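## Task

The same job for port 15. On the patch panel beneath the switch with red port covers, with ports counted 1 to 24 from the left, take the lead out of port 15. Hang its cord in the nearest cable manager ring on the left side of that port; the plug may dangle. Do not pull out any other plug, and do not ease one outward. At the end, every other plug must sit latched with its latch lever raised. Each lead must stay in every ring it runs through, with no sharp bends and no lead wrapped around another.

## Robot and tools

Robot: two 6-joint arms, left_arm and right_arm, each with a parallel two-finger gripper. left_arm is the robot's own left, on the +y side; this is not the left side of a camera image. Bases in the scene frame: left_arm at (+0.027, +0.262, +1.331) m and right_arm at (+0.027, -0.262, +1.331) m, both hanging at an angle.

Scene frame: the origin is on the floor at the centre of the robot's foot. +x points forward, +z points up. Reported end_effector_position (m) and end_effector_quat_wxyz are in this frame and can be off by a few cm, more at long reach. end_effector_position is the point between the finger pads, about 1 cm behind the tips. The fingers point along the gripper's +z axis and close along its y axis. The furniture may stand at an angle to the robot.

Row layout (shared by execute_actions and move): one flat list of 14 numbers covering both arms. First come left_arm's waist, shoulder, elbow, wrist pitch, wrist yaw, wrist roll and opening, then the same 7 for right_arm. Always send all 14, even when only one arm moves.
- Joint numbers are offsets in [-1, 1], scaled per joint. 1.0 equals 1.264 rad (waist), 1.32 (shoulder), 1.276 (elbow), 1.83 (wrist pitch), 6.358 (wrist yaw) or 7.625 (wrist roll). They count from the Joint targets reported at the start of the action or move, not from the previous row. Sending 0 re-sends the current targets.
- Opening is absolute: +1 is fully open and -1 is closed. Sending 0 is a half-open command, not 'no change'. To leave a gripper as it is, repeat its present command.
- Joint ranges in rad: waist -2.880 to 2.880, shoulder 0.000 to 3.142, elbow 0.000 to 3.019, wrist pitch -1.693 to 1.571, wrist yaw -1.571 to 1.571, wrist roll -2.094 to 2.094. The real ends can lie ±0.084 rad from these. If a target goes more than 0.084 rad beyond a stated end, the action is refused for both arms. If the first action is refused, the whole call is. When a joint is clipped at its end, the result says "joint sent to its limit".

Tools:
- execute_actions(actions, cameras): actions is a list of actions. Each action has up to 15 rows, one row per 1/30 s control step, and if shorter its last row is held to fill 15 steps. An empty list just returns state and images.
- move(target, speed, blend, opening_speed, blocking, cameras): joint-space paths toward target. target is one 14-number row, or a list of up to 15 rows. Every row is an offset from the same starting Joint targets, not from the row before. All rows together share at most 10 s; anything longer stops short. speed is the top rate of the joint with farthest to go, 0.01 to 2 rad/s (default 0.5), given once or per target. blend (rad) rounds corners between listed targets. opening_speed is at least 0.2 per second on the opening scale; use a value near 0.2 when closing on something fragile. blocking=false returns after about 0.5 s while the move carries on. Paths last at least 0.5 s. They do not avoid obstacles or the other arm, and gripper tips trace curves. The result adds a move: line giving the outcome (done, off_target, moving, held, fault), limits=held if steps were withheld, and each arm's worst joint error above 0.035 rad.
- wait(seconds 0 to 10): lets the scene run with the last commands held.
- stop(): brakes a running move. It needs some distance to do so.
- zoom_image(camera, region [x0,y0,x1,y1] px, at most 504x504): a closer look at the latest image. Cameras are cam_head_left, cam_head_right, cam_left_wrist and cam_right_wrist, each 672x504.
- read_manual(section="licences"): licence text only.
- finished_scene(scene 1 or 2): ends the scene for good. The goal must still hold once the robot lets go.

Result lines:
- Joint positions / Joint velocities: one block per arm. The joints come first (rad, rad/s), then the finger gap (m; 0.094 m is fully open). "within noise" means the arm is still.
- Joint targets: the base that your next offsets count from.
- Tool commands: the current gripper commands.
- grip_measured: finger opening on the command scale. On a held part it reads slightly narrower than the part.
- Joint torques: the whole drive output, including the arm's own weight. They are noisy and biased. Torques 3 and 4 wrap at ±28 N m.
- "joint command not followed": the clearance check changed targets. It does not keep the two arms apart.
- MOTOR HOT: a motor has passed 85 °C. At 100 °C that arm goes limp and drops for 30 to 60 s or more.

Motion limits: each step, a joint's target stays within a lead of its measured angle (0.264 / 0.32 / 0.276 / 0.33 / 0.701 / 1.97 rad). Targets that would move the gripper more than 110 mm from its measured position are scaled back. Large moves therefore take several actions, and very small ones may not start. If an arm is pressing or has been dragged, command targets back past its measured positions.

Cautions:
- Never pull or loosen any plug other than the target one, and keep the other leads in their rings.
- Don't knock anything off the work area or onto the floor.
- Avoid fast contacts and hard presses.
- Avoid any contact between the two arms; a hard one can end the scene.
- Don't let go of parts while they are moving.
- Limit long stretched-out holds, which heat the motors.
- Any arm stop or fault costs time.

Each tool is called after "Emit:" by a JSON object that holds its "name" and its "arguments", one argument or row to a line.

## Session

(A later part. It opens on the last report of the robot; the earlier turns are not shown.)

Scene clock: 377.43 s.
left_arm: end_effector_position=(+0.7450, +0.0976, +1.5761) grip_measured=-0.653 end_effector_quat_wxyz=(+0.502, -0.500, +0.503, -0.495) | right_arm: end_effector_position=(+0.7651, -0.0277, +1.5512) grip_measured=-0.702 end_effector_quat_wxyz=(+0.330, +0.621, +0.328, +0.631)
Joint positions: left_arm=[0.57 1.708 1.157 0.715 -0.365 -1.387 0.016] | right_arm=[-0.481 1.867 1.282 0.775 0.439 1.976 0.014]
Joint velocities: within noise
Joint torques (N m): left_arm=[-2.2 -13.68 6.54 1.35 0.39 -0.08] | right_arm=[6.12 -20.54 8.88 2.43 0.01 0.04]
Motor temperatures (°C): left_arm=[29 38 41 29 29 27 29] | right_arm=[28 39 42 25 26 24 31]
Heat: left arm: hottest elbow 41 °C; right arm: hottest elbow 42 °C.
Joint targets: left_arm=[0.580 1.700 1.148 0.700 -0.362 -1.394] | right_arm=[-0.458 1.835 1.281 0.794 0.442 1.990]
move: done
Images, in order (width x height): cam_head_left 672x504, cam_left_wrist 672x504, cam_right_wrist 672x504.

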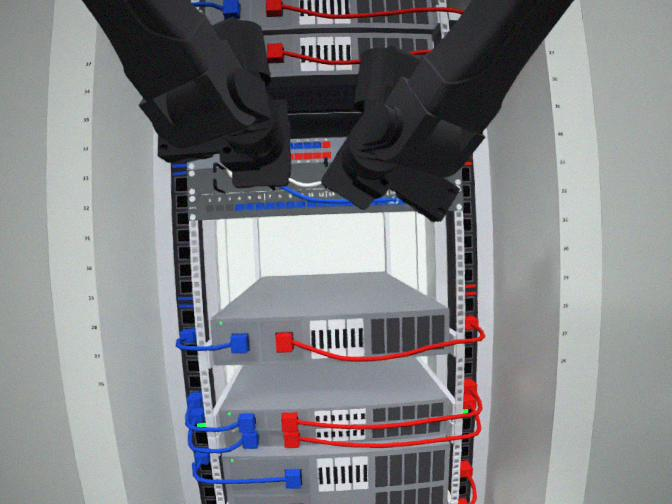

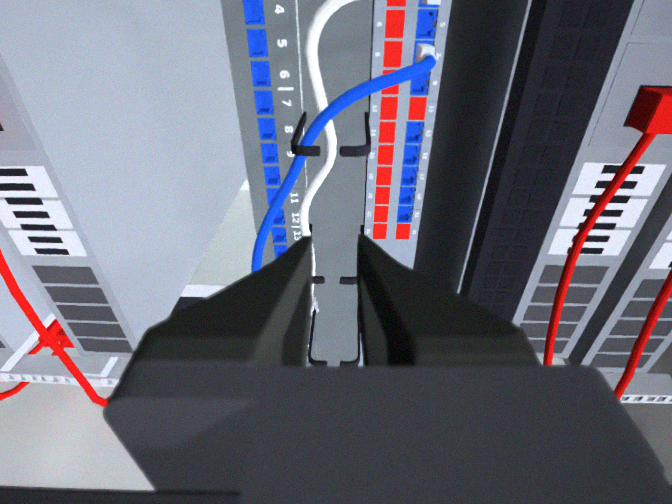

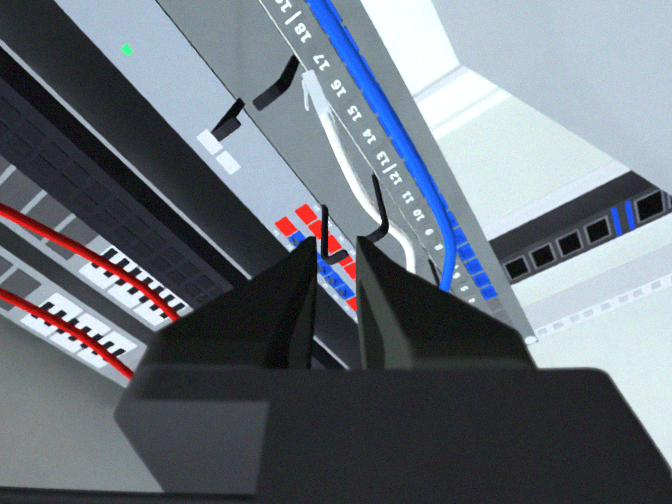

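Emit:
{"name": "move", "arguments": {
  "target": [
    [0.04,-0.06,-0.12,0.03,0,0,-0.65,-0.02,-0.12,-0.2,0.05,0,-0.08,-0.7],
    [0.24,-0.12,-0.2,0.05,0,0.05,-0.65,-0.28,-0.22,-0.3,0.05,0,-0.08,-0.7]
  ],
  "speed": 0.5,
  "blend": 0.05
}}

Emit:
{"name": "zoom_image", "arguments": {
  "camera": "cam_head_left",
  "region": [200, 125, 420, 225]
}}

Emit:
{"name": "zoom_image", "arguments": {
  "camera": "cam_head_right",
  "region": [150, 125, 370, 225]
}}

Scene clock: 380.67 s.
left_arm: end_effector_position=(+0.6895, +0.3124, +1.5323) grip_measured=-0.653 end_effector_quat_wxyz=(+0.624, -0.480, +0.553, -0.271) | right_arm: end_effector_position=(+0.6869, -0.2811, +1.5463) grip_measured=-0.702 end_effector_quat_wxyz=(+0.576, +0.568, +0.425, +0.405)
Joint positions: left_arm=[0.879 1.552 0.902 0.77 -0.364 -1.02 0.016] | right_arm=[-0.804 1.569 0.899 0.867 0.441 1.395 0.014]
Joint velocities: within noise
Joint torques (N m): left_arm=[-1.26 -11.4 5.78 2.8 0.25 0.04] | right_arm=[1.96 -15.68 8.01 2.4 -0.04 -0.29]
Motor temperatures (°C): left_arm=[29 37 41 29 29 27 29] | right_arm=[28 40 42 25 26 24 31]
Heat: left arm: hottest elbow 41 °C; right arm: hottest elbow 42 °C.
Joint targets: left_arm=[0.883 1.541 0.893 0.792 -0.362 -1.012] | right_arm=[-0.812 1.544 0.898 0.886 0.442 1.380]
move: done

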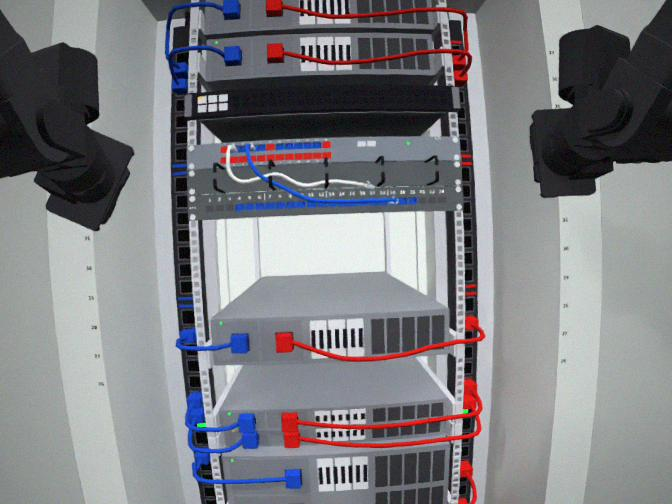

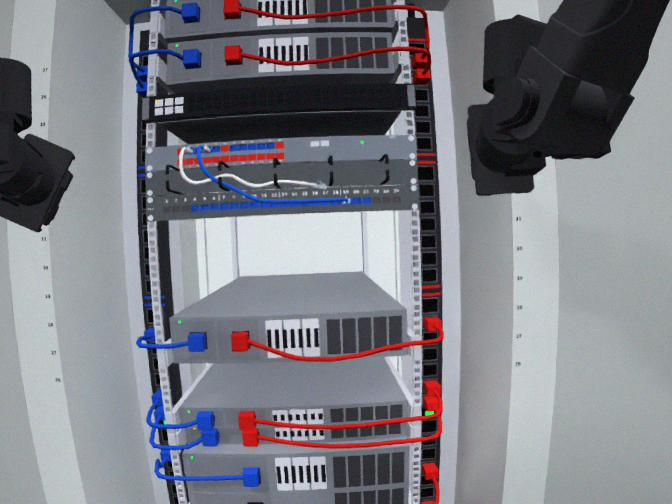

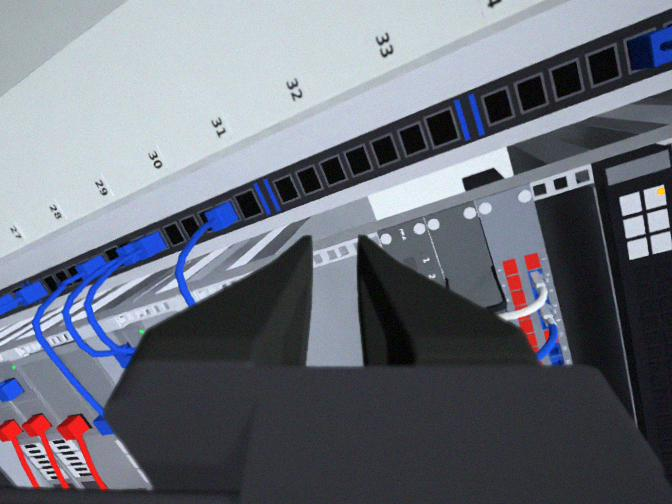

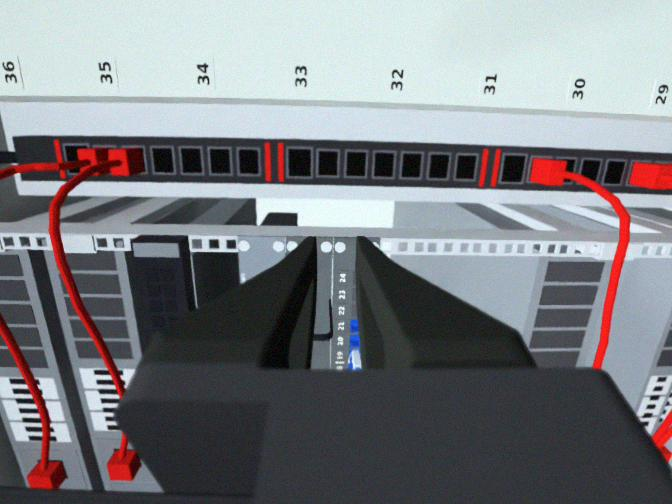

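Scaled by 2.291 from the camera's 672x504 image, which has a finer 960x720 frame.

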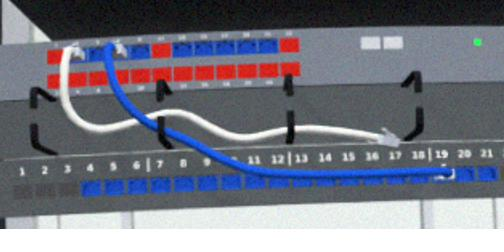

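Scaled by 2.291 from the camera's 672x504 image, which has a finer 960x720 frame.

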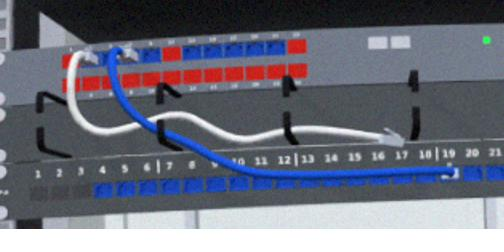

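Emit:
{"name": "zoom_image", "arguments": {
  "camera": "cam_head_left",
  "region": [210, 135, 330, 210]
}}

Emit:
{"name": "zoom_image", "arguments": {
  "camera": "cam_head_right",
  "region": [160, 135, 350, 215]
}}

Emit:
{"name": "zoom_image", "arguments": {
  "camera": "cam_head_left",
  "region": [310, 150, 430, 215]
}}

Scaled by 4.200 from the camera's 672x504 image, which has a finer 960x720 frame.

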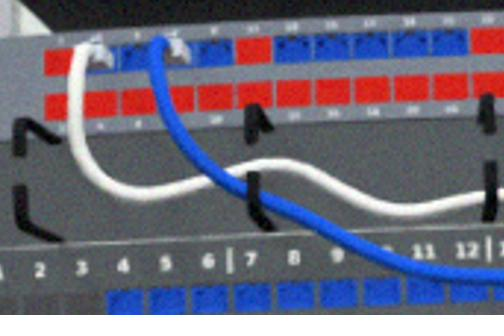

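Scaled by 2.653 from the camera's 672x504 image, which has a finer 960x720 frame.

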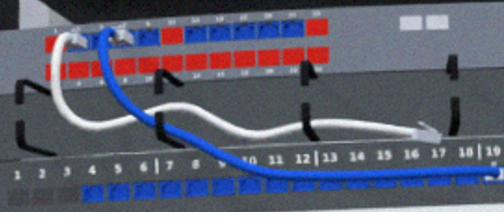

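Scaled by 4.200 from the camera's 672x504 image, which has a finer 960x720 frame.

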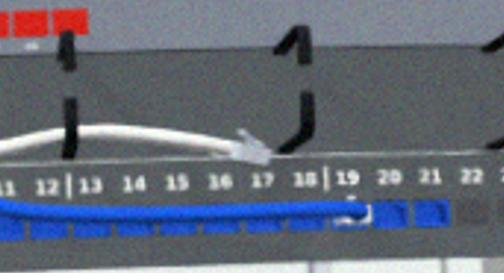

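Emit:
{"name": "wait", "arguments": {
  "seconds": 2,
  "cameras": ["cam_head_left","cam_head_right"]
}}

Emit:
{"name": "zoom_image", "arguments": {
  "camera": "cam_head_left",
  "region": [240, 145, 300, 205]
}}

Emit:
{"name": "zoom_image", "arguments": {
  "camera": "cam_head_right",
  "region": [190, 145, 250, 205]
}}

Scene clock: 383.53 s.
left_arm: end_effector_position=(+0.6895, +0.3124, +1.5323) grip_measured=-0.653 end_effector_quat_wxyz=(+0.624, -0.480, +0.554, -0.271) | right_arm: end_effector_position=(+0.6868, -0.2811, +1.5461) grip_measured=-0.702 end_effector_quat_wxyz=(+0.576, +0.568, +0.426, +0.405)
Joint positions: left_arm=[0.879 1.552 0.902 0.77 -0.364 -1.019 0.016] | right_arm=[-0.804 1.569 0.898 0.867 0.441 1.395 0.014]
Joint velocities: within noise
Joint torques (N m): left_arm=[-1.49 -11.11 5.72 2.89 0.27 0.02] | right_arm=[2.14 -16.03 8.09 2.43 -0.06 -0.3]
Motor temperatures (°C): left_arm=[29 37 41 29 29 27 29] | right_arm=[28 40 42 25 26 24 30]
Heat: left arm: hottest elbow 41 °C; right arm: hottest elbow 42 °C.
Joint targets: left_arm=[0.883 1.541 0.893 0.792 -0.362 -1.012] | right_arm=[-0.812 1.544 0.898 0.886 0.442 1.380]
Tool commands: left_gripper/opening=-0.65 right_gripper/opening=-0.7
wait: 2.00 s; at rest from the start
Images, in order (width x height): cam_head_left 672x504, cam_head_right 672x504.

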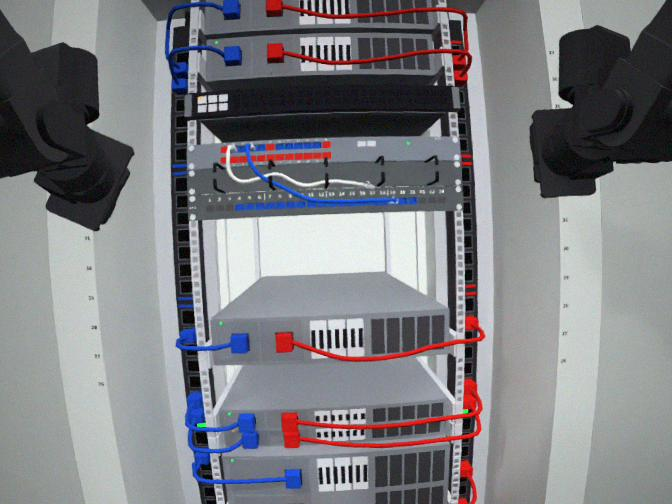

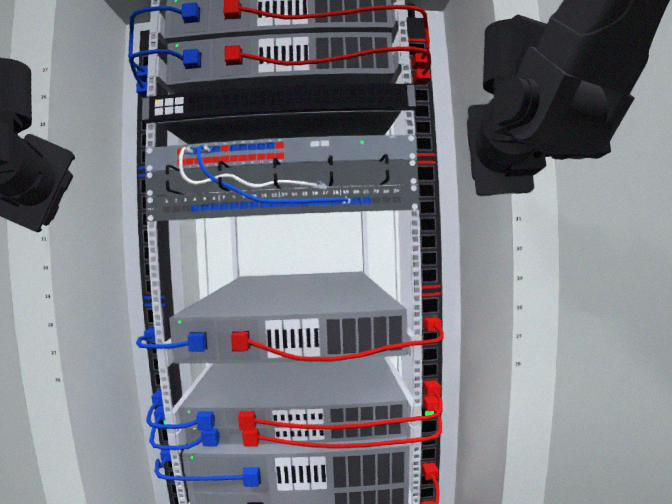

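Scaled by 8.400 from the camera's 672x504 image, which has a finer 960x720 frame.

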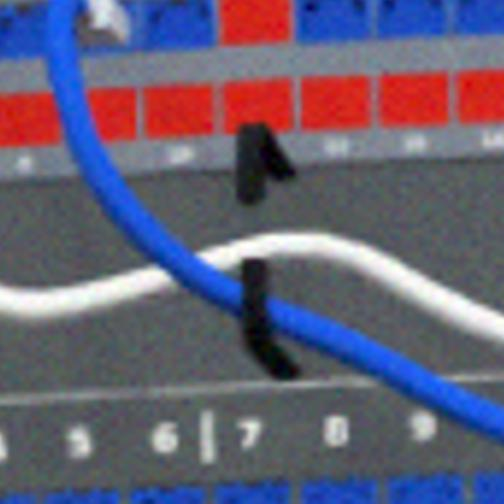

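Scaled by 8.400 from the camera's 672x504 image, which has a finer 960x720 frame.

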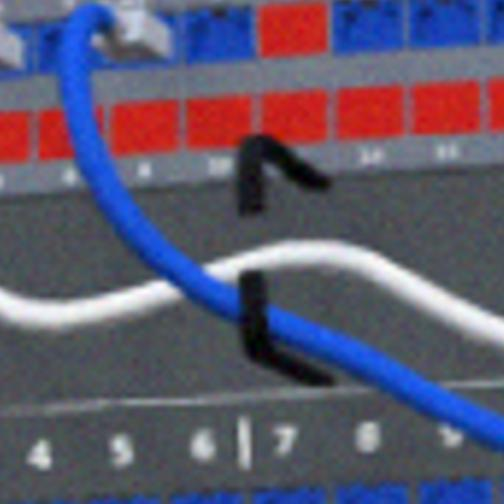

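Emit:
{"name": "finished_scene", "arguments": {
  "scene": 2
}}

The scene is finished: the task was done.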